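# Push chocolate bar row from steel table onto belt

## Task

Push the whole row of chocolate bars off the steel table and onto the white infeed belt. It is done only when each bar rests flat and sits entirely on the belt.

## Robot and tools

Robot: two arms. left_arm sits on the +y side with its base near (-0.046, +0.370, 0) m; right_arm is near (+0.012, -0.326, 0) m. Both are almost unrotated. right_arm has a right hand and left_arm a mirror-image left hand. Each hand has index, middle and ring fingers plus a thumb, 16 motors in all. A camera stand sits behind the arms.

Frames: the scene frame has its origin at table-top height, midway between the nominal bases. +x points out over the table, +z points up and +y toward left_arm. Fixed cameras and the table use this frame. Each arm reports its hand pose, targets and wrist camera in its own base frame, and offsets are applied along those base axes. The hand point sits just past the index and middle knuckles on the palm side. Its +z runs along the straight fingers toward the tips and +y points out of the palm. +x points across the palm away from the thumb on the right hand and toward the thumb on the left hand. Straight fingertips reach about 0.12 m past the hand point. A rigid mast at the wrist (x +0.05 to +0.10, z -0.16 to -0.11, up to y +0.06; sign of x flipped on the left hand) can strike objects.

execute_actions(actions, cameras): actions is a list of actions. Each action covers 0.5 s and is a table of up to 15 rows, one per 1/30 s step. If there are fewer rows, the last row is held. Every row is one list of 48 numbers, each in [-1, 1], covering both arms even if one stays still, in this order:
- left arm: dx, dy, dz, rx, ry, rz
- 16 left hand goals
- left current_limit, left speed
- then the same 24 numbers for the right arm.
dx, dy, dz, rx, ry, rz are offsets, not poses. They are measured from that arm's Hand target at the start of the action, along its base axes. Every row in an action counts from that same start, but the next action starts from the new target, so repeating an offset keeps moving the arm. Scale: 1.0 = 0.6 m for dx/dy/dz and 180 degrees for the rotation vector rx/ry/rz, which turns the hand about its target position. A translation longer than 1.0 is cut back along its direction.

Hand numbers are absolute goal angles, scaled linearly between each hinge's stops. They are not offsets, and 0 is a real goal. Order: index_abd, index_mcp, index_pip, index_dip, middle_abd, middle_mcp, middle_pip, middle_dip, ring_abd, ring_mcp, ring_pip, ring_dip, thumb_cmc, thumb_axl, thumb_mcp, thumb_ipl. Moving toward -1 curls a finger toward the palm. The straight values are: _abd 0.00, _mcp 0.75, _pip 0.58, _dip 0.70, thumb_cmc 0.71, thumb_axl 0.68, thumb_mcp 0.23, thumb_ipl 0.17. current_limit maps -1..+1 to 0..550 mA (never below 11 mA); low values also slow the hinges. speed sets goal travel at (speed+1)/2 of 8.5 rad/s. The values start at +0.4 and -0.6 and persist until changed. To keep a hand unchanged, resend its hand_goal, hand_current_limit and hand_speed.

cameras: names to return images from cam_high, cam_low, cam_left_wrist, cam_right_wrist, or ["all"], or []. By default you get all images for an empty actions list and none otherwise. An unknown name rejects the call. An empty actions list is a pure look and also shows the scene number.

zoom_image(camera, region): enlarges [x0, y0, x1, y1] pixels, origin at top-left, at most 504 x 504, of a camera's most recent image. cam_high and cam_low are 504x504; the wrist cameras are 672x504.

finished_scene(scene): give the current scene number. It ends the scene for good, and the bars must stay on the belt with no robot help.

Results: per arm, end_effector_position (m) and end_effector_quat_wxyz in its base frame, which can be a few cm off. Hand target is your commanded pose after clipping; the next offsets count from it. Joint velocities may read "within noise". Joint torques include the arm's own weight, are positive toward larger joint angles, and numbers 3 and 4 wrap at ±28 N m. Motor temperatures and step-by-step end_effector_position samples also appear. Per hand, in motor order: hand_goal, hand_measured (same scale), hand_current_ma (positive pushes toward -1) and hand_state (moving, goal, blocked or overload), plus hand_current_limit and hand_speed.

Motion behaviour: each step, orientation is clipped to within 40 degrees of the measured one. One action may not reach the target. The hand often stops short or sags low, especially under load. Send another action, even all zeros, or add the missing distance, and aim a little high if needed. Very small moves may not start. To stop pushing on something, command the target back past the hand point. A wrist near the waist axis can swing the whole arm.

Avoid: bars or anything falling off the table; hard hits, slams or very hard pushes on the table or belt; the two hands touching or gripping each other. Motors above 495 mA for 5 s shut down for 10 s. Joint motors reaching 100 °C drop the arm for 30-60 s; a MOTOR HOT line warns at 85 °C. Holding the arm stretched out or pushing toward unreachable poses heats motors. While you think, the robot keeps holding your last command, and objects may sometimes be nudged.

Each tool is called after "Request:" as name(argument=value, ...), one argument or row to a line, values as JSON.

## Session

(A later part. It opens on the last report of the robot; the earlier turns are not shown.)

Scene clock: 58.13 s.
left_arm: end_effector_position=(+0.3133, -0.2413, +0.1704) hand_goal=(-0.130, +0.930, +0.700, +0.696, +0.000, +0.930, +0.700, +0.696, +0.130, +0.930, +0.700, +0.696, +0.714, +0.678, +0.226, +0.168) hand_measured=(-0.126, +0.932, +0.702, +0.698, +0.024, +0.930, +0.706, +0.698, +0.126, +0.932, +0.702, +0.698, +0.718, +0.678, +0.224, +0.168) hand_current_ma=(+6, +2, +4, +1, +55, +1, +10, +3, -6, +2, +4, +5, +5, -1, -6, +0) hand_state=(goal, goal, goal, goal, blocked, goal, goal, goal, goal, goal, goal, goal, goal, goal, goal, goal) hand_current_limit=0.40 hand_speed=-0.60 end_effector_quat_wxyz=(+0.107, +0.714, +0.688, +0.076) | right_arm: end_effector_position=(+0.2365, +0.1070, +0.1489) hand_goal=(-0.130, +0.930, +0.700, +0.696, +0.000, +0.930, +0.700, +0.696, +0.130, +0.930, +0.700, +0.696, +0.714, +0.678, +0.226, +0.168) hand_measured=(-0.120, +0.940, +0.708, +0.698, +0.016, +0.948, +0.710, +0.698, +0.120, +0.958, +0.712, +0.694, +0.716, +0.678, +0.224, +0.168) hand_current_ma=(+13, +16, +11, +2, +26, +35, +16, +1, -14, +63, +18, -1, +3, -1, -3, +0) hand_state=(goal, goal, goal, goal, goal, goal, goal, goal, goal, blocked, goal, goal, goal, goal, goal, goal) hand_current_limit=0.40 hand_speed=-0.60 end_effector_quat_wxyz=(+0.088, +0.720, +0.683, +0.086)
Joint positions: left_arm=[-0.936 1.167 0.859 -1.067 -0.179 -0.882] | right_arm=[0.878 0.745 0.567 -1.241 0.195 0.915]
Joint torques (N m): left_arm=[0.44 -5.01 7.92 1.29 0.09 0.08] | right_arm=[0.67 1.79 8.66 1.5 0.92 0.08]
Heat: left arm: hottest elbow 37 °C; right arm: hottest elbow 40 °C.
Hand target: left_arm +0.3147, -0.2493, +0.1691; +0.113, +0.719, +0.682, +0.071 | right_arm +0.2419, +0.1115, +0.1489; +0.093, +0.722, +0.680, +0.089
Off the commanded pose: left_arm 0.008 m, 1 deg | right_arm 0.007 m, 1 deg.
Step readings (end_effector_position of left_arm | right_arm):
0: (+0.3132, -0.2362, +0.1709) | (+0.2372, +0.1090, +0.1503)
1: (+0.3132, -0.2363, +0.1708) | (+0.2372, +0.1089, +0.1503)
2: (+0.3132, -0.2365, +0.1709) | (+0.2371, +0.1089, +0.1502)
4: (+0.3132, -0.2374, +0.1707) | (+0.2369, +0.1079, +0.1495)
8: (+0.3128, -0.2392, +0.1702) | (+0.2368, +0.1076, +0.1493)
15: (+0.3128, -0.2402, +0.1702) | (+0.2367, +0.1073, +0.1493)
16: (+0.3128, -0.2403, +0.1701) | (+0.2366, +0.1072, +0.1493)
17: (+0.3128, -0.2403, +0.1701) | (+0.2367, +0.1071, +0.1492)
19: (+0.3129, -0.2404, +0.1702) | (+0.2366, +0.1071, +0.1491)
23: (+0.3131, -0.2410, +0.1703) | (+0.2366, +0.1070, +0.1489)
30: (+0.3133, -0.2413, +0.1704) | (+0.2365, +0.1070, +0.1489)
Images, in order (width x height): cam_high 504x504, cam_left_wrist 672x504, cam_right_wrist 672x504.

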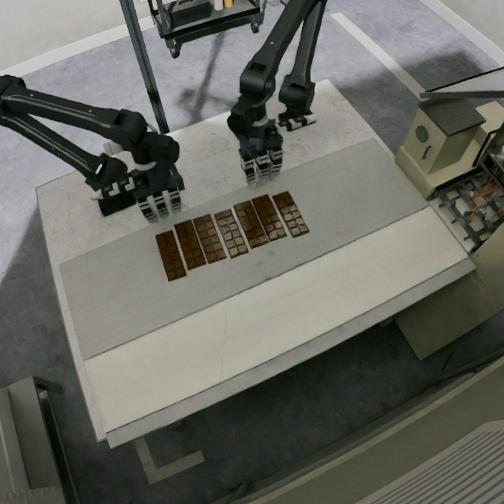

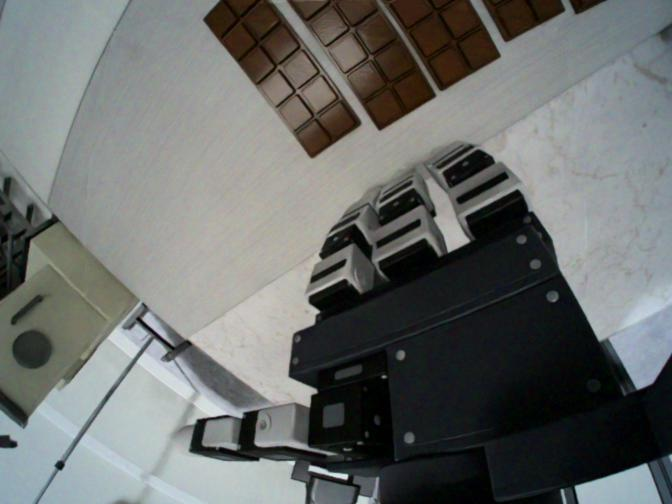

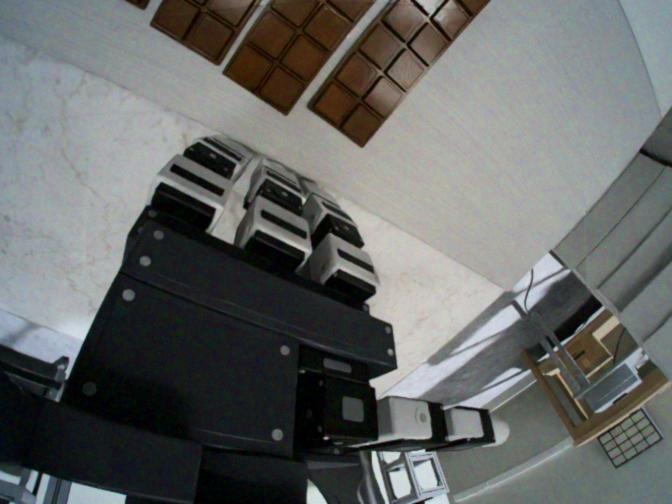

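Request:
execute_actions(
  actions=[
    [[0,0,0.02,0,0,0,-0.13,0.93,0.70,0.696,0,0.93,0.70,0.696,0.13,0.93,0.70,0.696,0.714,0.678,0.226,0.168,0.4,-0.6,0,0,0.027,0,0,0,-0.13,0.93,0.70,0.696,0,0.93,0.70,0.696,0.13,0.93,0.70,0.696,0.714,0.678,0.226,0.168,0.4,-0.6]],
    [[0.0167,-0.001,-0.012,0,0,0,-0.13,0.93,0.70,0.696,0,0.93,0.70,0.696,0.13,0.93,0.70,0.696,0.714,0.678,0.226,0.168,0.4,-0.6,0.0167,-0.001,-0.017,0,0,0,-0.13,0.93,0.70,0.696,0,0.93,0.70,0.696,0.13,0.93,0.70,0.696,0.714,0.678,0.226,0.168,0.4,-0.6]],
  ],
  cameras=["cam_left_wrist","cam_right_wrist"],
)

Scene clock: 60.80 s.
left_arm: end_effector_position=(+0.3151, -0.2408, +0.1700) hand_goal=(-0.130, +0.930, +0.700, +0.696, +0.000, +0.930, +0.700, +0.696, +0.130, +0.930, +0.700, +0.696, +0.714, +0.678, +0.226, +0.168) hand_measured=(-0.126, +0.932, +0.702, +0.698, +0.022, +0.932, +0.704, +0.698, +0.126, +0.932, +0.702, +0.698, +0.718, +0.678, +0.224, +0.168) hand_current_ma=(+6, +2, +3, +1, +47, +3, +7, +3, -6, +1, +4, +5, +5, -1, -6, +0) hand_state=(goal, goal, goal, goal, blocked, goal, goal, goal, goal, goal, goal, goal, goal, goal, goal, goal) hand_current_limit=0.40 hand_speed=-0.60 end_effector_quat_wxyz=(+0.106, +0.718, +0.684, +0.073) | right_arm: end_effector_position=(+0.2391, +0.1067, +0.1479) hand_goal=(-0.130, +0.930, +0.700, +0.696, +0.000, +0.930, +0.700, +0.696, +0.130, +0.930, +0.700, +0.696, +0.714, +0.678, +0.226, +0.168) hand_measured=(-0.128, +0.942, +0.706, +0.698, +0.008, +0.952, +0.712, +0.698, +0.116, +0.962, +0.714, +0.694, +0.716, +0.678, +0.224, +0.168) hand_current_ma=(+2, +22, +9, +2, +9, +45, +20, +1, -22, +77, +23, -1, +3, -1, -3, +0) hand_state=(goal, goal, goal, goal, goal, blocked, goal, goal, goal, blocked, goal, goal, goal, goal, goal, goal) hand_current_limit=0.40 hand_speed=-0.60 end_effector_quat_wxyz=(+0.085, +0.721, +0.683, +0.079)
Joint positions: left_arm=[-0.926 1.166 0.859 -1.067 -0.17 -0.862] | right_arm=[0.86 0.761 0.575 -1.244 0.185 0.901]
Joint torques (N m): left_arm=[1.49 -4.13 9.58 1.03 -0.05 0.1] | right_arm=[-1.03 1.67 9.74 1.66 1.12 -0.18]
Heat: left arm: hottest elbow 37 °C; right arm: hottest elbow 40 °C.
Hand target: left_arm +0.3247, -0.2500, +0.1739; +0.113, +0.719, +0.682, +0.071 | right_arm +0.2519, +0.1109, +0.1548; +0.093, +0.722, +0.680, +0.089
Off the commanded pose: left_arm 0.014 m, 1 deg | right_arm 0.015 m, 2 deg.
Step readings (end_effector_position of left_arm | right_arm):
0: (+0.3133, -0.2413, +0.1704) | (+0.2365, +0.1070, +0.1489)
1: (+0.3133, -0.2413, +0.1704) | (+0.2365, +0.1070, +0.1489)
2: (+0.3133, -0.2413, +0.1704) | (+0.2366, +0.1071, +0.1491)
4: (+0.3132, -0.2412, +0.1704) | (+0.2366, +0.1071, +0.1495)
8: (+0.3129, -0.2410, +0.1701) | (+0.2366, +0.1070, +0.1504)
15: (+0.3125, -0.2407, +0.1701) | (+0.2366, +0.1069, +0.1506)
16: (+0.3125, -0.2408, +0.1701) | (+0.2366, +0.1069, +0.1505)
17: (+0.3125, -0.2409, +0.1701) | (+0.2366, +0.1069, +0.1503)
19: (+0.3126, -0.2412, +0.1700) | (+0.2370, +0.1068, +0.1491)
23: (+0.3143, -0.2405, +0.1699) | (+0.2384, +0.1064, +0.1483)
30: (+0.3151, -0.2407, +0.1700) | (+0.2390, +0.1065, +0.1479)
Images, in order (width x height): cam_left_wrist 672x504, cam_right_wrist 672x504.

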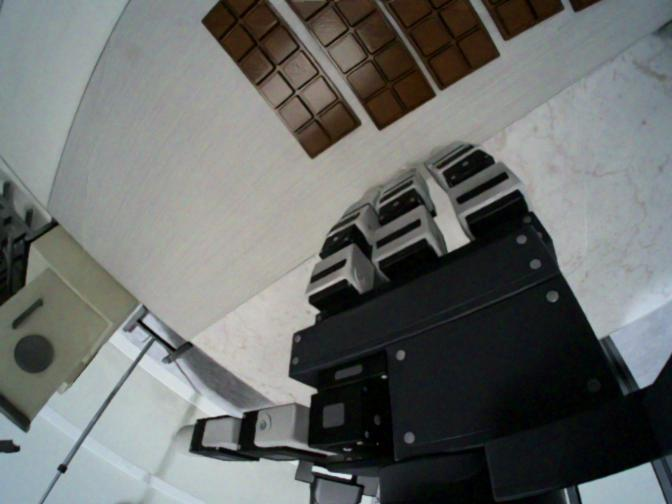

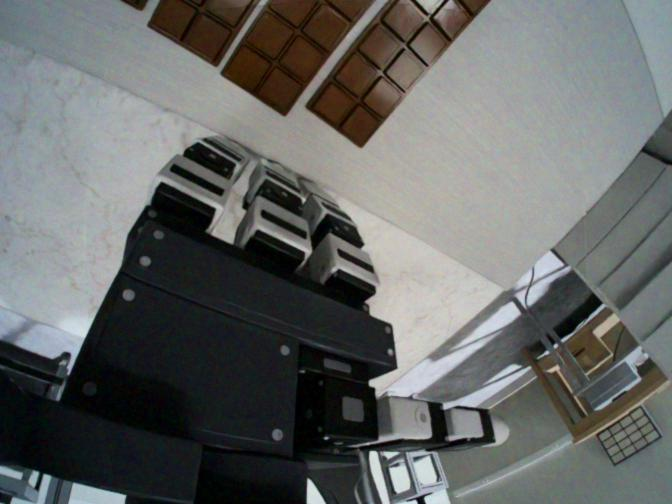

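Request:
execute_actions(
  actions=[
    [[0.04,-0.002,0.005,0,0,0,-0.13,0.93,0.70,0.696,0,0.93,0.70,0.696,0.13,0.93,0.70,0.696,0.714,0.678,0.226,0.168,0.4,-0.6,0.04,-0.002,0.018,0,0,0,-0.13,0.93,0.70,0.696,0,0.93,0.70,0.696,0.13,0.93,0.70,0.696,0.714,0.678,0.226,0.168,0.4,-0.6]],
  ],
  cameras=["cam_high","cam_left_wrist","cam_right_wrist"],
)

Scene clock: 62.47 s.
left_arm: end_effector_position=(+0.3309, -0.2412, +0.1672) hand_goal=(-0.130, +0.930, +0.700, +0.696, +0.000, +0.930, +0.700, +0.696, +0.130, +0.930, +0.700, +0.696, +0.714, +0.678, +0.226, +0.168) hand_measured=(-0.130, +0.952, +0.718, +0.706, +0.016, +0.968, +0.726, +0.710, +0.130, +0.938, +0.708, +0.700, +0.718, +0.678, +0.224, +0.168) hand_current_ma=(-1, +64, +47, +22, +31, +120, +72, +30, +0, +19, +16, +5, +5, -1, -6, +0) hand_state=(goal, blocked, goal, goal, goal, blocked, blocked, goal, goal, goal, goal, goal, goal, goal, goal, goal) hand_current_limit=0.40 hand_speed=-0.60 end_effector_quat_wxyz=(+0.098, +0.721, +0.682, +0.067) | right_arm: end_effector_position=(+0.2509, +0.1058, +0.1444) hand_goal=(-0.130, +0.930, +0.700, +0.696, +0.000, +0.930, +0.700, +0.696, +0.130, +0.930, +0.700, +0.696, +0.714, +0.678, +0.226, +0.168) hand_measured=(-0.144, +0.964, +0.720, +0.702, -0.010, +0.972, +0.726, +0.702, +0.112, +0.986, +0.726, +0.702, +0.716, +0.678, +0.224, +0.168) hand_current_ma=(-22, +85, +40, +9, -14, +116, +55, +8, -27, +164, +55, +8, +3, -1, -3, +0) hand_state=(goal, blocked, blocked, goal, goal, blocked, blocked, goal, goal, blocked, blocked, goal, goal, goal, goal, goal) hand_current_limit=0.40 hand_speed=-0.60 end_effector_quat_wxyz=(+0.071, +0.720, +0.688, +0.060)
Joint positions: left_arm=[-0.88 1.201 0.885 -1.067 -0.146 -0.811] | right_arm=[0.784 0.81 0.601 -1.243 0.144 0.821]
Joint torques (N m): left_arm=[1.96 -4.48 10.51 1.32 -0.54 0.11] | right_arm=[-1.96 0.15 11.25 1.87 2.25 -0.22]
Heat: left arm: hottest elbow 37 °C; right arm: hottest elbow 40 °C.
Hand target: left_arm +0.3486, -0.2511, +0.1766; +0.113, +0.719, +0.682, +0.071 | right_arm +0.2760, +0.1097, +0.1657; +0.093, +0.722, +0.680, +0.089
Off the commanded pose: left_arm 0.023 m, 2 deg | right_arm 0.033 m, 4 deg.
Step readings (end_effector_position of left_arm | right_arm):
0: (+0.3151, -0.2409, +0.1700) | (+0.2391, +0.1067, +0.1479)
1: (+0.3152, -0.2409, +0.1700) | (+0.2394, +0.1068, +0.1482)
2: (+0.3162, -0.2403, +0.1699) | (+0.2400, +0.1068, +0.1483)
4: (+0.3201, -0.2396, +0.1694) | (+0.2428, +0.1055, +0.1470)
8: (+0.3288, -0.2388, +0.1675) | (+0.2487, +0.1043, +0.1451)
15: (+0.3306, -0.2406, +0.1673) | (+0.2506, +0.1055, +0.1444)
Images, in order (width x height): cam_high 504x504, cam_left_wrist 672x504, cam_right_wrist 672x504.

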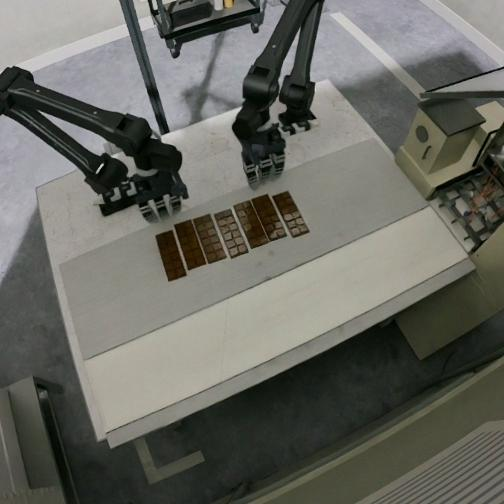

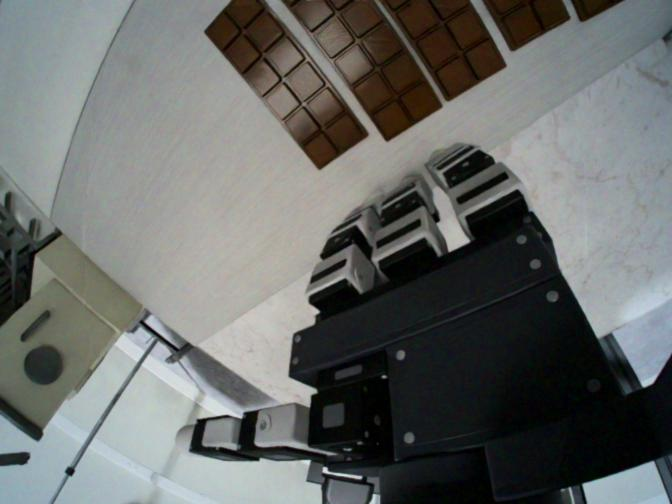

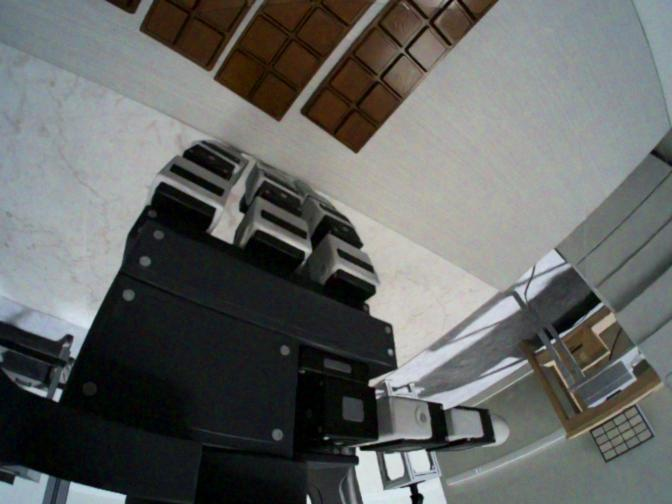

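Request:
execute_actions(
  actions=[
    [[-0.02,0,0.03,0,0,0,-0.13,0.93,0.70,0.696,0,0.93,0.70,0.696,0.13,0.93,0.70,0.696,0.714,0.678,0.226,0.168,0.4,-0.6,-0.035,0,0.025,0,0,0,-0.13,0.93,0.70,0.696,0,0.93,0.70,0.696,0.13,0.93,0.70,0.696,0.714,0.678,0.226,0.168,0.4,-0.6]],
  ],
)

Scene clock: 63.93 s.
left_arm: end_effector_position=(+0.3297, -0.2375, +0.1699) hand_goal=(-0.130, +0.930, +0.700, +0.696, +0.000, +0.930, +0.700, +0.696, +0.130, +0.930, +0.700, +0.696, +0.714, +0.678, +0.226, +0.168) hand_measured=(-0.130, +0.930, +0.702, +0.698, +0.004, +0.932, +0.702, +0.698, +0.130, +0.930, +0.702, +0.698, +0.718, +0.678, +0.224, +0.168) hand_current_ma=(-1, +1, +3, +5, +5, +1, +3, +4, +0, +1, +4, +5, +5, -1, -6, +0) hand_state=(goal, goal, goal, goal, goal, goal, goal, goal, goal, goal, goal, goal, goal, goal, goal, goal) hand_current_limit=0.40 hand_speed=-0.60 end_effector_quat_wxyz=(+0.088, +0.722, +0.682, +0.072) | right_arm: end_effector_position=(+0.2444, +0.1009, +0.1521) hand_goal=(-0.130, +0.930, +0.700, +0.696, +0.000, +0.930, +0.700, +0.696, +0.130, +0.930, +0.700, +0.696, +0.714, +0.678, +0.226, +0.168) hand_measured=(-0.138, +0.942, +0.710, +0.702, -0.012, +0.952, +0.716, +0.702, +0.112, +0.964, +0.718, +0.702, +0.716, +0.678, +0.224, +0.168) hand_current_ma=(-11, +22, +15, +9, -17, +48, +30, +8, -27, +84, +35, +8, +3, -1, -3, +0) hand_state=(goal, goal, goal, goal, goal, blocked, goal, goal, goal, blocked, goal, goal, goal, goal, goal, goal) hand_current_limit=0.40 hand_speed=-0.60 end_effector_quat_wxyz=(+0.087, +0.720, +0.686, +0.060)
Joint positions: left_arm=[-0.88 1.201 0.895 -1.096 -0.156 -0.81] | right_arm=[0.818 0.783 0.602 -1.279 0.18 0.856]
Joint torques (N m): left_arm=[0.09 -6.59 11.29 0.1 -0.35 -0.12] | right_arm=[0.67 -1.61 12.33 0.44 1.1 0.1]
Heat: left arm: hottest elbow 38 °C; right arm: hottest elbow 40 °C.
Hand target: left_arm +0.3366, -0.2512, +0.1948; +0.113, +0.719, +0.682, +0.071 | right_arm +0.2550, +0.1097, +0.1807; +0.093, +0.722, +0.680, +0.089
Off the commanded pose: left_arm 0.029 m, 3 deg | right_arm 0.032 m, 4 deg.
Step readings (end_effector_position of left_arm | right_arm):
0: (+0.3310, -0.2413, +0.1674) | (+0.2509, +0.1059, +0.1444)
1: (+0.3310, -0.2413, +0.1674) | (+0.2509, +0.1059, +0.1444)
2: (+0.3310, -0.2414, +0.1677) | (+0.2510, +0.1059, +0.1446)
4: (+0.3312, -0.2405, +0.1685) | (+0.2501, +0.1057, +0.1457)
8: (+0.3305, -0.2384, +0.1695) | (+0.2469, +0.1032, +0.1501)
15: (+0.3298, -0.2376, +0.1699) | (+0.2447, +0.1011, +0.1521)

Request:
execute_actions(
  actions=[
    [[0,0,0,0,0,0,-0.13,0.93,0.70,0.696,0,0.93,0.70,0.696,0.13,0.93,0.70,0.696,0.714,0.678,0.226,0.168,0.4,-0.6,0,0,0,0,0,0,-0.13,0.93,0.70,0.696,0,0.93,0.70,0.696,0.13,0.93,0.70,0.696,0.714,0.678,0.226,0.168,0.4,-0.6]],
  ],
)

Scene clock: 65.27 s.
left_arm: end_effector_position=(+0.3297, -0.2375, +0.1699) hand_goal=(-0.130, +0.930, +0.700, +0.696, +0.000, +0.930, +0.700, +0.696, +0.130, +0.930, +0.700, +0.696, +0.714, +0.678, +0.226, +0.168) hand_measured=(-0.130, +0.930, +0.702, +0.698, +0.004, +0.932, +0.702, +0.698, +0.130, +0.930, +0.702, +0.698, +0.718, +0.678, +0.224, +0.168) hand_current_ma=(-1, +1, +3, +5, +5, +1, +3, +4, +0, +1, +4, +5, +5, -1, -6, +0) hand_state=(goal, goal, goal, goal, goal, goal, goal, goal, goal, goal, goal, goal, goal, goal, goal, goal) hand_current_limit=0.40 hand_speed=-0.60 end_effector_quat_wxyz=(+0.088, +0.722, +0.682, +0.072) | right_arm: end_effector_position=(+0.2443, +0.1008, +0.1521) hand_goal=(-0.130, +0.930, +0.700, +0.696, +0.000, +0.930, +0.700, +0.696, +0.130, +0.930, +0.700, +0.696, +0.714, +0.678, +0.226, +0.168) hand_measured=(-0.138, +0.942, +0.710, +0.702, -0.012, +0.952, +0.716, +0.702, +0.112, +0.964, +0.718, +0.702, +0.716, +0.678, +0.224, +0.168) hand_current_ma=(-11, +21, +15, +9, -17, +48, +30, +8, -27, +84, +35, +8, +3, -1, -3, +0) hand_state=(goal, goal, goal, goal, goal, blocked, goal, goal, goal, blocked, goal, goal, goal, goal, goal, goal) hand_current_limit=0.40 hand_speed=-0.60 end_effector_quat_wxyz=(+0.087, +0.720, +0.686, +0.060)
Joint positions: left_arm=[-0.88 1.201 0.895 -1.096 -0.156 -0.81] | right_arm=[0.818 0.783 0.602 -1.28 0.18 0.857]
Joint torques (N m): left_arm=[0.03 -6.53 11.29 0.09 -0.36 -0.12] | right_arm=[0.56 -1.44 12.31 0.42 1.12 0.06]
Heat: left arm: hottest elbow 38 °C; right arm: hottest elbow 41 °C.
Hand target: left_arm +0.3366, -0.2512, +0.1948; +0.113, +0.719, +0.682, +0.071 | right_arm +0.2549, +0.1097, +0.1807; +0.093, +0.722, +0.680, +0.089
Off the commanded pose: left_arm 0.029 m, 3 deg | right_arm 0.032 m, 4 deg.
Step readings (end_effector_position of left_arm | right_arm):
0: (+0.3297, -0.2375, +0.1699) | (+0.2444, +0.1008, +0.1521)
1: (+0.3297, -0.2375, +0.1699) | (+0.2444, +0.1008, +0.1521)
2: (+0.3297, -0.2375, +0.1699) | (+0.2444, +0.1008, +0.1521)
4: (+0.3297, -0.2375, +0.1699) | (+0.2444, +0.1008, +0.1521)
8: (+0.3297, -0.2375, +0.1699) | (+0.2443, +0.1009, +0.1521)
15: (+0.3297, -0.2375, +0.1699) | (+0.2443, +0.1008, +0.1521)

Request:
execute_actions(
  actions=[
    [[0.05,-0.003,0,0,0,0,-0.13,0.90,0.65,0.696,0,0.90,0.65,0.696,0.13,0.90,0.65,0.696,0.714,0.678,0.226,0.168,0.4,-0.6,0.05,-0.003,0,0,0,0,-0.13,0.90,0.65,0.696,0,0.90,0.65,0.696,0.13,0.90,0.65,0.696,0.714,0.678,0.226,0.168,0.4,-0.6]],
  ],
)

Scene clock: 68.47 s.
left_arm: end_effector_position=(+0.3515, -0.2394, +0.1771) hand_goal=(-0.130, +0.900, +0.650, +0.696, +0.000, +0.900, +0.650, +0.696, +0.130, +0.900, +0.650, +0.696, +0.714, +0.678, +0.226, +0.168) hand_measured=(-0.130, +0.900, +0.652, +0.698, +0.004, +0.900, +0.652, +0.698, +0.130, +0.900, +0.652, +0.698, +0.718, +0.678, +0.224, +0.168) hand_current_ma=(-1, +1, +3, +5, +4, +1, +4, +4, +0, +1, +4, +5, +5, -1, -6, +0) hand_state=(goal, goal, goal, goal, goal, goal, goal, goal, goal, goal, goal, goal, goal, goal, goal, goal) hand_current_limit=0.40 hand_speed=-0.60 end_effector_quat_wxyz=(+0.091, +0.718, +0.686, +0.071) | right_arm: end_effector_position=(+0.2523, +0.1009, +0.1478) hand_goal=(-0.130, +0.900, +0.650, +0.696, +0.000, +0.900, +0.650, +0.696, +0.130, +0.900, +0.650, +0.696, +0.714, +0.678, +0.226, +0.168) hand_measured=(-0.136, +0.950, +0.688, +0.708, -0.010, +0.958, +0.694, +0.708, +0.116, +0.970, +0.692, +0.710, +0.716, +0.678, +0.224, +0.168) hand_current_ma=(-5, +143, +93, +20, -12, +174, +111, +19, -21, +222, +103, +24, +3, -1, -3, +0) hand_state=(goal, blocked, blocked, goal, goal, blocked, blocked, goal, goal, blocked, blocked, goal, goal, goal, goal, goal) hand_current_limit=0.40 hand_speed=-0.60 end_effector_quat_wxyz=(+0.067, +0.718, +0.692, +0.045)
Joint positions: left_arm=[-0.835 1.236 0.942 -1.096 -0.147 -0.775] | right_arm=[0.753 0.819 0.622 -1.281 0.133 0.784]
Joint torques (N m): left_arm=[1.26 -5.66 11.25 0.9 -0.21 0.17] | right_arm=[-1.9 -0.5 12.88 2 2.47 -0.14]
Heat: left arm: hottest elbow 39 °C; right arm: hottest elbow 42 °C.
Hand target: left_arm +0.3667, -0.2530, +0.1948; +0.113, +0.719, +0.682, +0.071 | right_arm +0.2850, +0.1079, +0.1807; +0.093, +0.722, +0.680, +0.089
Off the commanded pose: left_arm 0.027 m, 3 deg | right_arm 0.047 m, 6 deg.
Step readings (end_effector_position of left_arm | right_arm):
0: (+0.3297, -0.2375, +0.1699) | (+0.2443, +0.1008, +0.1521)
1: (+0.3298, -0.2376, +0.1701) | (+0.2443, +0.1008, +0.1521)
2: (+0.3301, -0.2379, +0.1705) | (+0.2442, +0.1012, +0.1520)
4: (+0.3334, -0.2393, +0.1731) | (+0.2454, +0.1005, +0.1510)
8: (+0.3462, -0.2397, +0.1795) | (+0.2500, +0.0992, +0.1487)
15: (+0.3515, -0.2390, +0.1776) | (+0.2521, +0.1005, +0.1478)

Request:
execute_actions(
  actions=[
    [[0,0,0,0,0,0,-0.13,0.90,0.65,0.696,0,0.90,0.65,0.696,0.13,0.90,0.65,0.696,0.714,0.678,0.226,0.168,0.4,-0.6,-0.05,0.004,0.05,0,0,0,-0.13,0.90,0.65,0.696,0,0.90,0.65,0.696,0.13,0.90,0.65,0.696,0.714,0.678,0.226,0.168,0.4,-0.6]],
  ],
  cameras=["cam_left_wrist","cam_right_wrist"],
)

Scene clock: 70.17 s.
left_arm: end_effector_position=(+0.3515, -0.2394, +0.1771) hand_goal=(-0.130, +0.900, +0.650, +0.696, +0.000, +0.900, +0.650, +0.696, +0.130, +0.900, +0.650, +0.696, +0.714, +0.678, +0.226, +0.168) hand_measured=(-0.130, +0.900, +0.652, +0.698, +0.004, +0.900, +0.652, +0.698, +0.130, +0.900, +0.652, +0.698, +0.718, +0.678, +0.224, +0.168) hand_current_ma=(-1, +1, +3, +5, +4, +1, +4, +4, +0, +1, +4, +5, +5, -1, -6, +0) hand_state=(goal, goal, goal, goal, goal, goal, goal, goal, goal, goal, goal, goal, goal, goal, goal, goal) hand_current_limit=0.40 hand_speed=-0.60 end_effector_quat_wxyz=(+0.091, +0.719, +0.686, +0.071) | right_arm: end_effector_position=(+0.2489, +0.1012, +0.1868) hand_goal=(-0.130, +0.900, +0.650, +0.696, +0.000, +0.900, +0.650, +0.696, +0.130, +0.900, +0.650, +0.696, +0.714, +0.678, +0.226, +0.168) hand_measured=(-0.132, +0.902, +0.652, +0.698, -0.004, +0.902, +0.652, +0.698, +0.126, +0.902, +0.652, +0.698, +0.716, +0.678, +0.224, +0.168) hand_current_ma=(-2, +1, +2, +3, -3, +1, +2, +3, -4, +1, +2, +2, +3, -1, -3, +0) hand_state=(goal, goal, goal, goal, goal, goal, goal, goal, goal, goal, goal, goal, goal, goal, goal, goal) hand_current_limit=0.40 hand_speed=-0.60 end_effector_quat_wxyz=(+0.094, +0.721, +0.683, +0.067)
Joint positions: left_arm=[-0.835 1.236 0.942 -1.096 -0.147 -0.775] | right_arm=[0.814 0.77 0.681 -1.357 0.194 0.855]
Joint torques (N m): left_arm=[1.26 -5.71 11.25 0.9 -0.21 0.14] | right_arm=[1.03 -0.97 12.3 0.31 0.52 0.1]
Heat: left arm: hottest elbow 39 °C; right arm: hottest elbow 42 °C.
Hand target: left_arm +0.3667, -0.2530, +0.1948; +0.113, +0.719, +0.682, +0.071 | right_arm +0.2550, +0.1103, +0.2107; +0.093, +0.722, +0.680, +0.089
Off the commanded pose: left_arm 0.027 m, 3 deg | right_arm 0.026 m, 3 deg.
Step readings (end_effector_position of left_arm | right_arm):
0: (+0.3515, -0.2394, +0.1771) | (+0.2523, +0.1009, +0.1478)
1: (+0.3515, -0.2394, +0.1771) | (+0.2524, +0.1009, +0.1479)
2: (+0.3515, -0.2394, +0.1771) | (+0.2519, +0.1006, +0.1483)
4: (+0.3515, -0.2394, +0.1771) | (+0.2506, +0.0992, +0.1523)
8: (+0.3515, -0.2394, +0.1771) | (+0.2459, +0.0986, +0.1655)
15: (+0.3515, -0.2394, +0.1771) | (+0.2497, +0.1018, +0.1860)
Images, in order (width x height): cam_left_wrist 672x504, cam_right_wrist 672x504.

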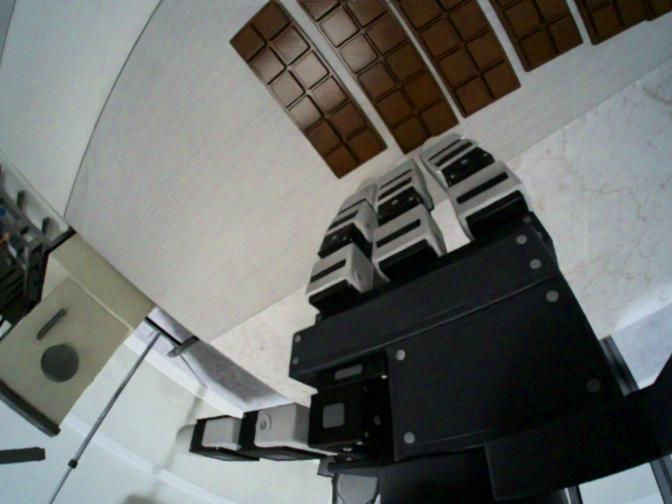

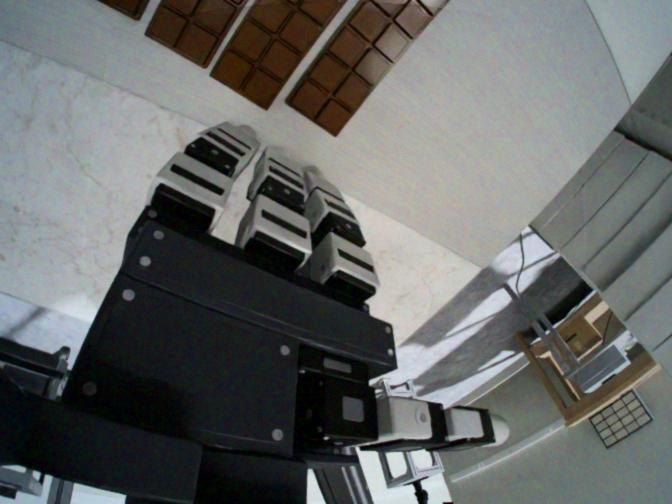

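Request:
execute_actions(
  actions=[
    [[0.01,0,-0.025,0,0,0,-0.13,0.90,0.65,0.696,0,0.90,0.65,0.696,0.13,0.90,0.65,0.696,0.714,0.678,0.226,0.168,0.4,-0.6,0.005,0,-0.05,0,0,0,-0.13,0.90,0.65,0.696,0,0.90,0.65,0.696,0.13,0.90,0.65,0.696,0.714,0.678,0.226,0.168,0.4,-0.6]],
  ],
)

Request:
execute_actions(
  actions=[
    [[0.015,0,-0.01,0,0,0,-0.13,0.90,0.65,0.696,0,0.90,0.65,0.696,0.13,0.90,0.65,0.696,0.714,0.678,0.226,0.168,0.4,-0.6,0.005,0,-0.035,0,0,0,-0.13,0.90,0.65,0.696,0,0.90,0.65,0.696,0.13,0.90,0.65,0.696,0.714,0.678,0.226,0.168,0.4,-0.6]],
  ],
  cameras=["cam_left_wrist","cam_right_wrist"],
)

Scene clock: 73.07 s.
left_arm: end_effector_position=(+0.3589, -0.2447, +0.1759) hand_goal=(-0.130, +0.900, +0.650, +0.696, +0.000, +0.900, +0.650, +0.696, +0.130, +0.900, +0.650, +0.696, +0.714, +0.678, +0.226, +0.168) hand_measured=(-0.130, +0.900, +0.652, +0.698, +0.006, +0.910, +0.656, +0.698, +0.146, +0.914, +0.662, +0.700, +0.718, +0.678, +0.224, +0.168) hand_current_ma=(-1, +1, +3, +5, +9, +21, +10, +4, +32, +37, +26, +5, +5, -1, -6, +0) hand_state=(goal, goal, goal, goal, goal, goal, goal, goal, goal, goal, goal, goal, goal, goal, goal, goal) hand_current_limit=0.40 hand_speed=-0.60 end_effector_quat_wxyz=(+0.104, +0.719, +0.684, +0.069) | right_arm: end_effector_position=(+0.2548, +0.1074, +0.1794) hand_goal=(-0.130, +0.900, +0.650, +0.696, +0.000, +0.900, +0.650, +0.696, +0.130, +0.900, +0.650, +0.696, +0.714, +0.678, +0.226, +0.168) hand_measured=(-0.132, +0.902, +0.652, +0.698, -0.004, +0.902, +0.652, +0.698, +0.126, +0.902, +0.652, +0.698, +0.716, +0.678, +0.224, +0.168) hand_current_ma=(-2, +1, +2, +3, -3, +1, +2, +3, -4, +1, +2, +2, +3, -1, -3, +0) hand_state=(goal, goal, goal, goal, goal, goal, goal, goal, goal, goal, goal, goal, goal, goal, goal, goal) hand_current_limit=0.40 hand_speed=-0.60 end_effector_quat_wxyz=(+0.093, +0.721, +0.681, +0.082)
Joint positions: left_arm=[-0.827 1.246 0.942 -1.06 -0.142 -0.761] | right_arm=[0.814 0.779 0.66 -1.296 0.194 0.856]
Joint torques (N m): left_arm=[1.67 -4.89 9.77 1.35 -0.29 0.12] | right_arm=[0.21 -0.38 8.62 1.24 0.5 -0.01]
Heat: left arm: hottest elbow 39 °C; right arm: hottest elbow 42 °C.
Hand target: left_arm +0.3727, -0.2529, +0.1799; +0.113, +0.719, +0.682, +0.071 | right_arm +0.2580, +0.1103, +0.1807; +0.093, +0.722, +0.680, +0.089
Off the commanded pose: left_arm 0.017 m, 1 deg | right_arm 0.004 m, 1 deg.
Step readings (end_effector_position of left_arm | right_arm):
0: (+0.3515, -0.2394, +0.1771) | (+0.2489, +0.1011, +0.1868)
1: (+0.3515, -0.2395, +0.1771) | (+0.2489, +0.1011, +0.1868)
2: (+0.3520, -0.2399, +0.1772) | (+0.2490, +0.1013, +0.1868)
4: (+0.3545, -0.2418, +0.1766) | (+0.2510, +0.1034, +0.1875)
8: (+0.3575, -0.2435, +0.1757) | (+0.2549, +0.1075, +0.1858)
15: (+0.3587, -0.2444, +0.1759) | (+0.2545, +0.1070, +0.1793)

Scene clock: 73.77 s.
left_arm: end_effector_position=(+0.3653, -0.2457, +0.1750) hand_goal=(-0.130, +0.900, +0.650, +0.696, +0.000, +0.900, +0.650, +0.696, +0.130, +0.900, +0.650, +0.696, +0.714, +0.678, +0.226, +0.168) hand_measured=(-0.130, +0.902, +0.652, +0.698, +0.006, +0.924, +0.666, +0.702, +0.148, +0.928, +0.672, +0.704, +0.718, +0.678, +0.224, +0.168) hand_current_ma=(-1, +5, +3, +5, +11, +70, +38, +13, +37, +80, +59, +18, +5, -1, -6, +0) hand_state=(goal, goal, goal, goal, goal, blocked, goal, goal, goal, blocked, blocked, goal, goal, goal, goal, goal) hand_current_limit=0.40 hand_speed=-0.60 end_effector_quat_wxyz=(+0.108, +0.720, +0.682, +0.067) | right_arm: end_effector_position=(+0.2592, +0.1106, +0.1763) hand_goal=(-0.130, +0.900, +0.650, +0.696, +0.000, +0.900, +0.650, +0.696, +0.130, +0.900, +0.650, +0.696, +0.714, +0.678, +0.226, +0.168) hand_measured=(-0.132, +0.900, +0.652, +0.698, +0.028, +0.922, +0.672, +0.706, +0.158, +0.924, +0.664, +0.704, +0.716, +0.678, +0.224, +0.168) hand_current_ma=(-2, +1, +2, +3, +51, +48, +43, +16, +49, +56, +25, +10, +2, -1, -4, +0) hand_state=(goal, goal, goal, goal, blocked, blocked, blocked, goal, blocked, blocked, goal, goal, goal, goal, goal, goal) hand_current_limit=0.40 hand_speed=-0.60 end_effector_quat_wxyz=(+0.096, +0.720, +0.680, +0.096)
Joint positions: left_arm=[-0.813 1.255 0.946 -1.044 -0.134 -0.744] | right_arm=[0.814 0.779 0.644 -1.252 0.201 0.852]
Joint torques (N m): left_arm=[1.9 -4.13 9.68 1.62 -0.42 0.14] | right_arm=[-0.44 0.85 6.05 2.11 0.13 -0.06]
Heat: left arm: hottest elbow 39 °C; right arm: hottest elbow 42 °C.
Hand target: left_arm +0.3817, -0.2529, +0.1737; +0.113, +0.719, +0.682, +0.071 | right_arm +0.2610, +0.1102, +0.1597; +0.093, +0.722, +0.680, +0.089
Off the commanded pose: left_arm 0.018 m, 1 deg | right_arm 0.017 m, 1 deg.
Step readings (end_effector_position of left_arm | right_arm):
0: (+0.3589, -0.2447, +0.1759) | (+0.2548, +0.1074, +0.1794)
1: (+0.3590, -0.2448, +0.1757) | (+0.2549, +0.1075, +0.1792)
2: (+0.3593, -0.2449, +0.1757) | (+0.2552, +0.1078, +0.1784)
4: (+0.3606, -0.2447, +0.1750) | (+0.2567, +0.1091, +0.1769)
8: (+0.3632, -0.2442, +0.1749) | (+0.2582, +0.1098, +0.1762)
15: (+0.3653, -0.2457, +0.1750) | (+0.2591, +0.1106, +0.1762)
Images, in order (width x height): cam_left_wrist 672x504, cam_right_wrist 672x504.

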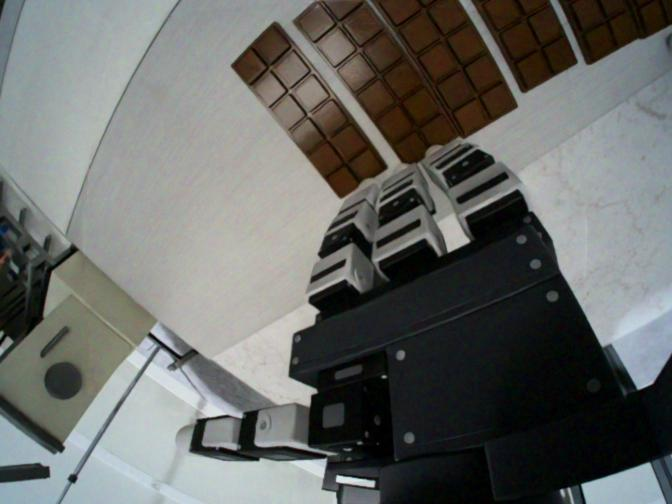

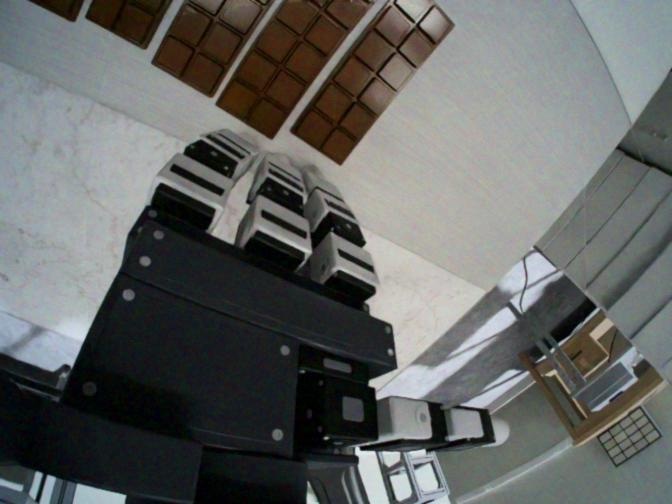

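Request:
zoom_image(
  camera="cam_left_wrist",
  region=[220, 0, 640, 315],
)

Request:
zoom_image(
  camera="cam_right_wrist",
  region=[60, 0, 480, 315],
)

Scaled by 1.200 from the camera's 672x504 image, which has a finer 960x720 frame.

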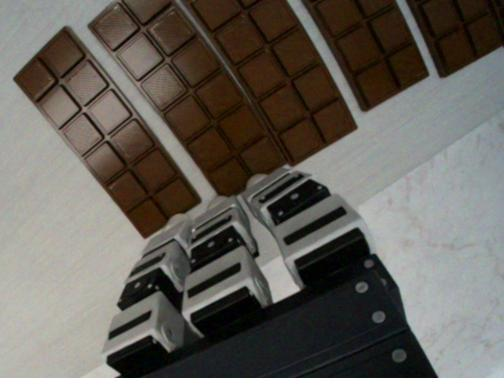

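Scaled by 1.200 from the camera's 672x504 image, which has a finer 960x720 frame.

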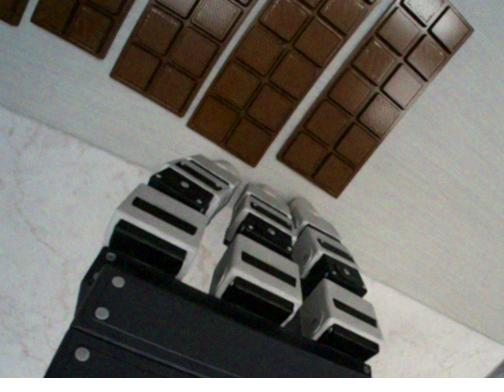

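Request:
execute_actions(
  actions=[
    [[0.035,-0.002,0.01,0,0,0,-0.13,0.90,0.65,0.696,0,0.90,0.65,0.696,0.13,0.90,0.65,0.696,0.714,0.678,0.226,0.168,0.4,-0.6,0.02,-0.001,0.023,0.011,0,0,-0.13,0.90,0.65,0.696,0,0.90,0.65,0.696,0.13,0.90,0.65,0.696,0.714,0.678,0.226,0.168,0.4,-0.6]],
    [[0.035,-0.002,0,0,0,0,-0.13,0.90,0.65,0.696,0,0.90,0.65,0.696,0.13,0.90,0.65,0.696,0.714,0.678,0.226,0.168,0.4,-0.6,0.02,-0.001,0,0,0,0,-0.13,0.90,0.65,0.696,0,0.90,0.65,0.696,0.13,0.90,0.65,0.696,0.714,0.678,0.226,0.168,0.4,-0.6]],
  ],
  cameras=["cam_high","cam_left_wrist","cam_right_wrist"],
)

Scene clock: 77.43 s.
left_arm: end_effector_position=(+0.4059, -0.2476, +0.1753) hand_goal=(-0.130, +0.900, +0.650, +0.696, +0.000, +0.900, +0.650, +0.696, +0.130, +0.900, +0.650, +0.696, +0.714, +0.678, +0.226, +0.168) hand_measured=(-0.130, +0.906, +0.654, +0.698, +0.004, +0.922, +0.666, +0.702, +0.144, +0.928, +0.672, +0.704, +0.718, +0.678, +0.224, +0.168) hand_current_ma=(-1, +12, +5, +5, +5, +61, +39, +13, +26, +80, +59, +18, +5, -1, -6, +0) hand_state=(goal, goal, goal, goal, goal, blocked, goal, goal, goal, blocked, blocked, goal, goal, goal, goal, goal) hand_current_limit=0.40 hand_speed=-0.60 end_effector_quat_wxyz=(+0.103, +0.719, +0.684, +0.066) | right_arm: end_effector_position=(+0.2730, +0.1048, +0.1733) hand_goal=(-0.130, +0.900, +0.650, +0.696, +0.000, +0.900, +0.650, +0.696, +0.130, +0.900, +0.650, +0.696, +0.714, +0.678, +0.226, +0.168) hand_measured=(-0.134, +0.916, +0.662, +0.702, +0.028, +0.948, +0.688, +0.716, +0.134, +0.916, +0.660, +0.702, +0.716, +0.678, +0.224, +0.168) hand_current_ma=(-3, +32, +21, +8, +53, +137, +93, +39, +4, +33, +15, +8, +2, -1, -4, +0) hand_state=(goal, goal, goal, goal, blocked, blocked, blocked, goal, goal, goal, goal, goal, goal, goal, goal, goal) hand_current_limit=0.40 hand_speed=-0.60 end_effector_quat_wxyz=(+0.077, +0.722, +0.681, +0.094)
Joint positions: left_arm=[-0.739 1.34 1.026 -1.039 -0.117 -0.676] | right_arm=[0.715 0.798 0.655 -1.232 0.146 0.76]
Joint torques (N m): left_arm=[1.73 -5.77 10.35 1.32 -0.41 0.17] | right_arm=[-0.79 1.26 9.03 2.11 0.53 -0.1]
Heat: left arm: hottest elbow 40 °C; right arm: hottest elbow 42 °C.
Hand target: left_arm +0.4237, -0.2553, +0.1799; +0.113, +0.719, +0.682, +0.071 | right_arm +0.2849, +0.1090, +0.1735; +0.081, +0.724, +0.678, +0.101
Off the commanded pose: left_arm 0.020 m, 1 deg | right_arm 0.013 m, 1 deg.
Step readings (end_effector_position of left_arm | right_arm):
0: (+0.3653, -0.2457, +0.1750) | (+0.2593, +0.1107, +0.1763)
1: (+0.3655, -0.2458, +0.1751) | (+0.2593, +0.1107, +0.1763)
2: (+0.3662, -0.2462, +0.1753) | (+0.2597, +0.1101, +0.1761)
4: (+0.3702, -0.2467, +0.1751) | (+0.2613, +0.1081, +0.1752)
8: (+0.3823, -0.2460, +0.1751) | (+0.2650, +0.1051, +0.1745)
15: (+0.3857, -0.2463, +0.1752) | (+0.2662, +0.1050, +0.1745)
16: (+0.3859, -0.2463, +0.1752) | (+0.2662, +0.1050, +0.1745)
17: (+0.3865, -0.2467, +0.1752) | (+0.2667, +0.1051, +0.1747)
19: (+0.3902, -0.2476, +0.1750) | (+0.2681, +0.1044, +0.1742)
23: (+0.4018, -0.2473, +0.1750) | (+0.2719, +0.1038, +0.1736)
30: (+0.4059, -0.2475, +0.1753) | (+0.2729, +0.1046, +0.1734)
Images, in order (width x height): cam_high 504x504, cam_left_wrist 672x504, cam_right_wrist 672x504.

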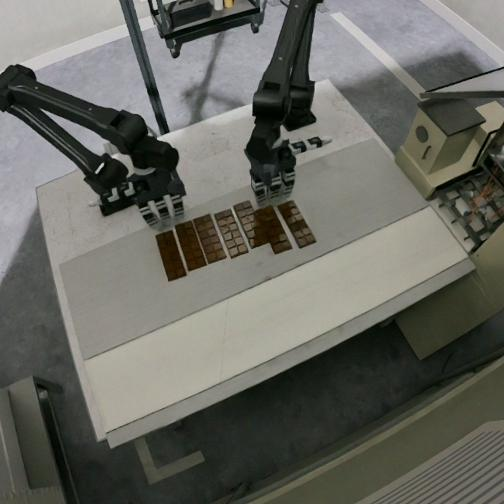

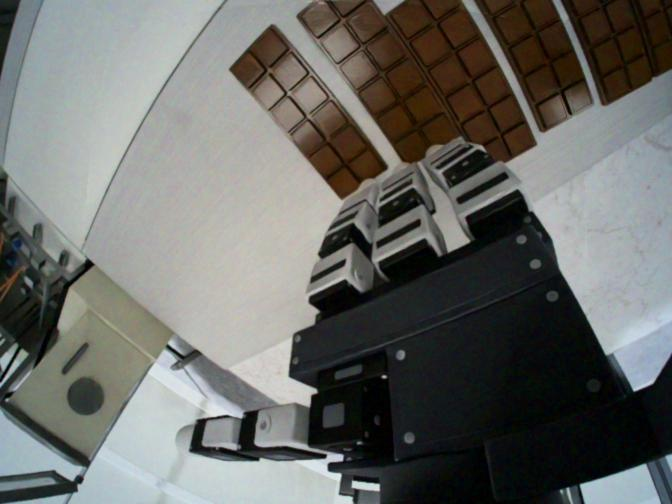

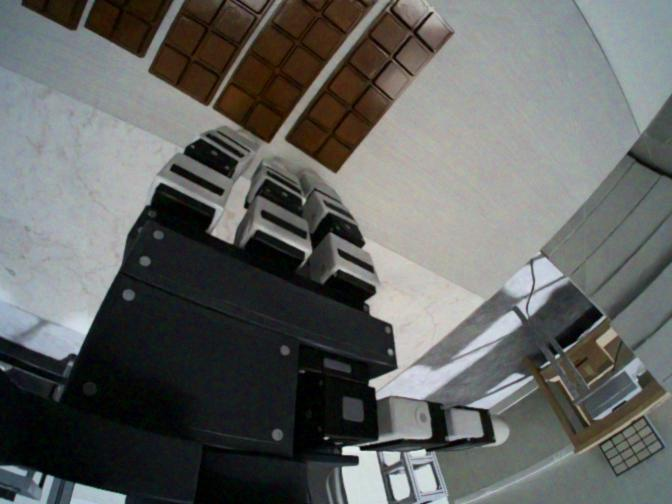

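Request:
execute_actions(
  actions=[
    [[0.035,-0.002,0,0,0,0,-0.13,0.90,0.65,0.696,0,0.90,0.65,0.696,0.13,0.90,0.65,0.696,0.714,0.678,0.226,0.168,0.4,-0.6,0,0.02,0.008,0,0,0,-0.13,0.90,0.65,0.696,0,0.90,0.65,0.696,0.13,0.90,0.65,0.696,0.714,0.678,0.226,0.168,0.4,-0.6]],
    [[0.035,-0.002,0,0,0,0,-0.13,0.90,0.65,0.696,0,0.90,0.65,0.696,0.13,0.90,0.65,0.696,0.714,0.678,0.226,0.168,0.4,-0.6,0.01,0,0,0,0,0,-0.13,0.90,0.65,0.696,0,0.90,0.65,0.696,0.13,0.90,0.65,0.696,0.714,0.678,0.226,0.168,0.4,-0.6]],
  ],
  cameras=["cam_high","cam_left_wrist","cam_right_wrist"],
)

Scene clock: 79.73 s.
left_arm: end_effector_position=(+0.4468, -0.2506, +0.1754) hand_goal=(-0.130, +0.900, +0.650, +0.696, +0.000, +0.900, +0.650, +0.696, +0.130, +0.900, +0.650, +0.696, +0.714, +0.678, +0.226, +0.168) hand_measured=(-0.130, +0.906, +0.654, +0.698, +0.004, +0.920, +0.666, +0.702, +0.142, +0.928, +0.672, +0.704, +0.718, +0.678, +0.224, +0.168) hand_current_ma=(-1, +14, +7, +5, +5, +53, +37, +13, +24, +80, +59, +18, +5, -1, -6, +0) hand_state=(goal, goal, goal, goal, goal, goal, goal, goal, goal, blocked, blocked, goal, goal, goal, goal, goal) hand_current_limit=0.40 hand_speed=-0.60 end_effector_quat_wxyz=(+0.103, +0.719, +0.684, +0.066) | right_arm: end_effector_position=(+0.2779, +0.1126, +0.1741) hand_goal=(-0.130, +0.900, +0.650, +0.696, +0.000, +0.900, +0.650, +0.696, +0.130, +0.900, +0.650, +0.696, +0.714, +0.678, +0.226, +0.168) hand_measured=(-0.128, +0.902, +0.652, +0.698, +0.040, +0.952, +0.690, +0.716, +0.168, +0.928, +0.668, +0.704, +0.716, +0.678, +0.224, +0.168) hand_current_ma=(+2, +1, +2, +3, +80, +149, +98, +41, +77, +65, +34, +11, +2, -1, -4, +0) hand_state=(goal, goal, goal, goal, blocked, blocked, blocked, blocked, blocked, blocked, goal, goal, goal, goal, goal, goal) hand_current_limit=0.40 hand_speed=-0.60 end_effector_quat_wxyz=(+0.081, +0.721, +0.683, +0.085)
Joint positions: left_arm=[-0.677 1.426 1.111 -1.033 -0.103 -0.616] | right_arm=[0.734 0.839 0.677 -1.232 0.158 0.772]
Joint torques (N m): left_arm=[1.67 -6.95 10.52 1.32 -0.36 0.16] | right_arm=[-0.26 0.67 9.69 2.21 0.24 -0.02]
Heat: left arm: hottest elbow 40 °C; right arm: hottest elbow 42 °C.
Hand target: left_arm +0.4656, -0.2577, +0.1798; +0.113, +0.719, +0.682, +0.071 | right_arm +0.2910, +0.1211, +0.1783; +0.081, +0.724, +0.678, +0.101
Off the commanded pose: left_arm 0.021 m, 1 deg | right_arm 0.016 m, 2 deg.
Step readings (end_effector_position of left_arm | right_arm):
0: (+0.4059, -0.2477, +0.1753) | (+0.2731, +0.1049, +0.1734)
1: (+0.4060, -0.2478, +0.1753) | (+0.2731, +0.1049, +0.1734)
2: (+0.4067, -0.2481, +0.1752) | (+0.2733, +0.1051, +0.1736)
4: (+0.4107, -0.2491, +0.1751) | (+0.2740, +0.1062, +0.1736)
8: (+0.4220, -0.2489, +0.1750) | (+0.2756, +0.1100, +0.1740)
15: (+0.4263, -0.2488, +0.1753) | (+0.2762, +0.1111, +0.1745)
16: (+0.4264, -0.2491, +0.1753) | (+0.2762, +0.1111, +0.1745)
17: (+0.4270, -0.2494, +0.1753) | (+0.2762, +0.1111, +0.1744)
19: (+0.4310, -0.2506, +0.1752) | (+0.2764, +0.1113, +0.1736)
23: (+0.4425, -0.2505, +0.1751) | (+0.2773, +0.1121, +0.1739)
30: (+0.4468, -0.2504, +0.1754) | (+0.2779, +0.1126, +0.1741)
Images, in order (width x height): cam_high 504x504, cam_left_wrist 672x504, cam_right_wrist 672x504.

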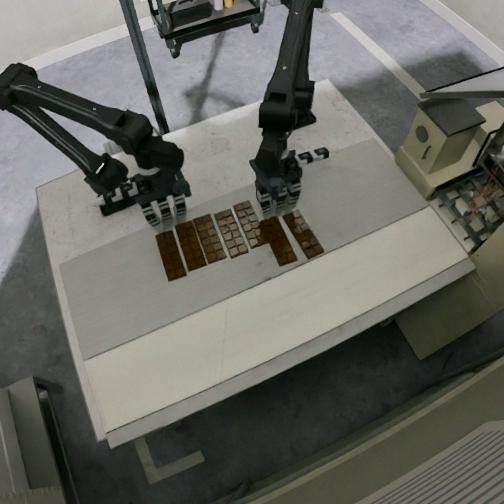

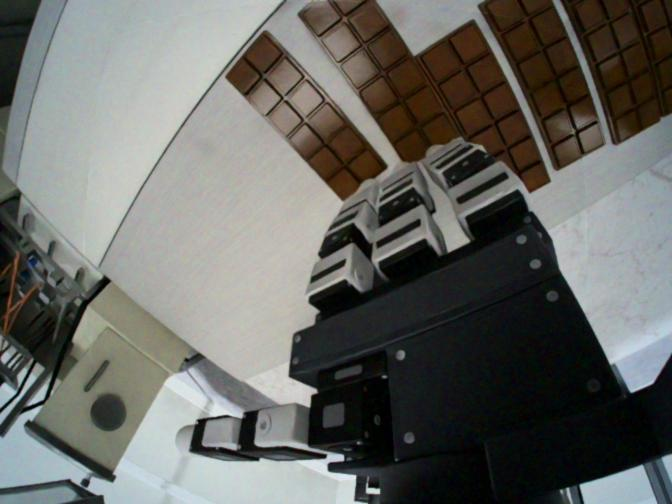

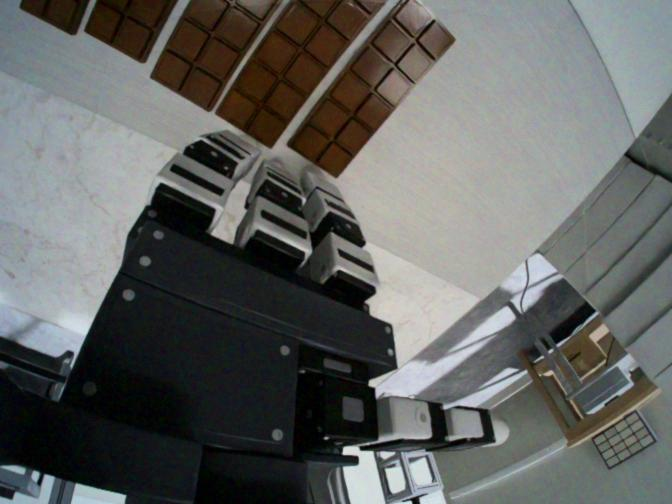

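Request:
execute_actions(
  actions=[
    [[0.035,-0.002,0,0,0,0,-0.13,0.90,0.65,0.696,0,0.90,0.65,0.696,0.13,0.90,0.65,0.696,0.714,0.678,0.226,0.168,0.4,-0.6,0.025,-0.001,0.003,0.006,0,0,-0.13,0.90,0.65,0.696,0,0.90,0.65,0.696,0.13,0.90,0.65,0.696,0.714,0.678,0.226,0.168,0.4,-0.6]],
    [[0.035,-0.002,0,0,0,0,-0.13,0.90,0.65,0.696,0,0.90,0.65,0.696,0.13,0.90,0.65,0.696,0.714,0.678,0.226,0.168,0.4,-0.6,0.03,-0.002,0,0,0,0,-0.13,0.90,0.65,0.696,0,0.90,0.65,0.696,0.13,0.90,0.65,0.696,0.714,0.678,0.226,0.168,0.4,-0.6]],
  ],
  cameras=["cam_high","cam_left_wrist","cam_right_wrist"],
)

Scene clock: 82.23 s.
left_arm: end_effector_position=(+0.4888, -0.2543, +0.1757) hand_goal=(-0.130, +0.900, +0.650, +0.696, +0.000, +0.900, +0.650, +0.696, +0.130, +0.900, +0.650, +0.696, +0.714, +0.678, +0.226, +0.168) hand_measured=(-0.130, +0.906, +0.654, +0.698, +0.004, +0.914, +0.660, +0.702, +0.138, +0.928, +0.672, +0.704, +0.718, +0.678, +0.224, +0.168) hand_current_ma=(-1, +15, +7, +5, +5, +33, +24, +13, +13, +80, +59, +18, +5, -1, -6, +0) hand_state=(goal, goal, goal, goal, goal, goal, goal, goal, goal, blocked, blocked, goal, goal, goal, goal, goal) hand_current_limit=0.40 hand_speed=-0.60 end_effector_quat_wxyz=(+0.104, +0.719, +0.684, +0.066) | right_arm: end_effector_position=(+0.2982, +0.1101, +0.1700) hand_goal=(-0.130, +0.900, +0.650, +0.696, +0.000, +0.900, +0.650, +0.696, +0.130, +0.900, +0.650, +0.696, +0.714, +0.678, +0.226, +0.168) hand_measured=(-0.128, +0.946, +0.684, +0.714, +0.026, +0.964, +0.700, +0.722, +0.158, +0.952, +0.680, +0.710, +0.716, +0.678, +0.224, +0.168) hand_current_ma=(+2, +127, +79, +32, +45, +200, +130, +56, +50, +149, +68, +26, +2, -1, -4, +0) hand_state=(goal, blocked, blocked, goal, blocked, blocked, blocked, blocked, blocked, blocked, blocked, goal, goal, goal, goal, goal) hand_current_limit=0.40 hand_speed=-0.60 end_effector_quat_wxyz=(+0.062, +0.723, +0.684, +0.076)
Joint positions: left_arm=[-0.625 1.514 1.207 -1.033 -0.091 -0.565] | right_arm=[0.64 0.9 0.71 -1.214 0.106 0.686]
Joint torques (N m): left_arm=[1.67 -8.18 10.71 1.16 -0.33 0.13] | right_arm=[-1.2 0.03 10.19 3.22 0.89 -0.12]
Heat: left arm: hottest elbow 40 °C; right arm: hottest elbow 42 °C.
Hand target: left_arm +0.5077, -0.2601, +0.1797; +0.113, +0.719, +0.682, +0.071 | right_arm +0.3240, +0.1192, +0.1801; +0.074, +0.724, +0.677, +0.107
Off the commanded pose: left_arm 0.020 m, 1 deg | right_arm 0.029 m, 4 deg.
Step readings (end_effector_position of left_arm | right_arm):
0: (+0.4468, -0.2506, +0.1754) | (+0.2779, +0.1126, +0.1741)
1: (+0.4469, -0.2508, +0.1754) | (+0.2779, +0.1125, +0.1741)
2: (+0.4476, -0.2512, +0.1755) | (+0.2783, +0.1125, +0.1741)
4: (+0.4519, -0.2524, +0.1753) | (+0.2800, +0.1110, +0.1727)
8: (+0.4635, -0.2525, +0.1755) | (+0.2850, +0.1096, +0.1726)
15: (+0.4675, -0.2522, +0.1754) | (+0.2866, +0.1106, +0.1724)
16: (+0.4676, -0.2523, +0.1754) | (+0.2867, +0.1108, +0.1724)
17: (+0.4684, -0.2527, +0.1755) | (+0.2873, +0.1107, +0.1722)
19: (+0.4726, -0.2541, +0.1754) | (+0.2902, +0.1100, +0.1716)
23: (+0.4844, -0.2547, +0.1757) | (+0.2963, +0.1089, +0.1703)
30: (+0.4887, -0.2541, +0.1757) | (+0.2979, +0.1099, +0.1699)
Images, in order (width x height): cam_high 504x504, cam_left_wrist 672x504, cam_right_wrist 672x504.

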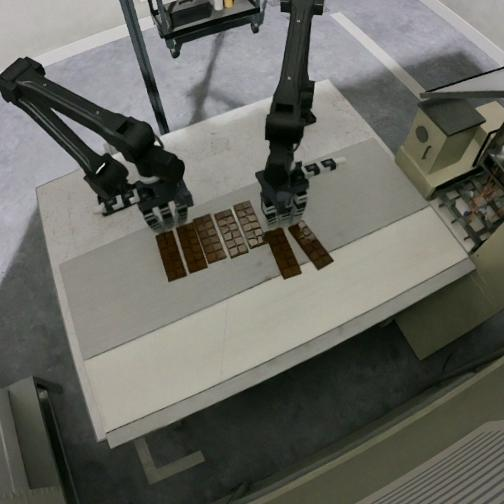

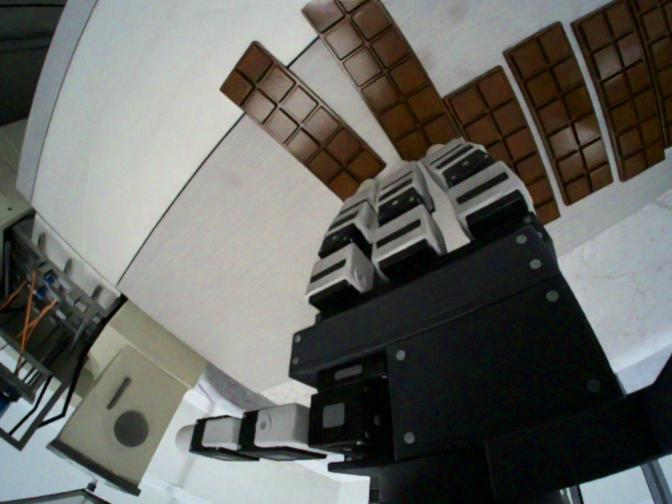

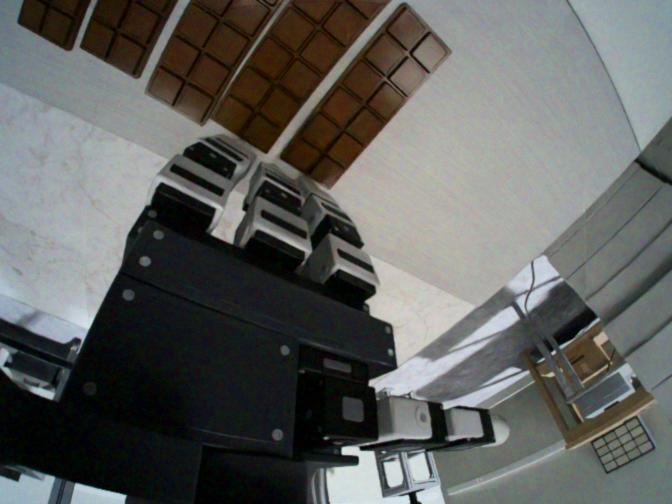

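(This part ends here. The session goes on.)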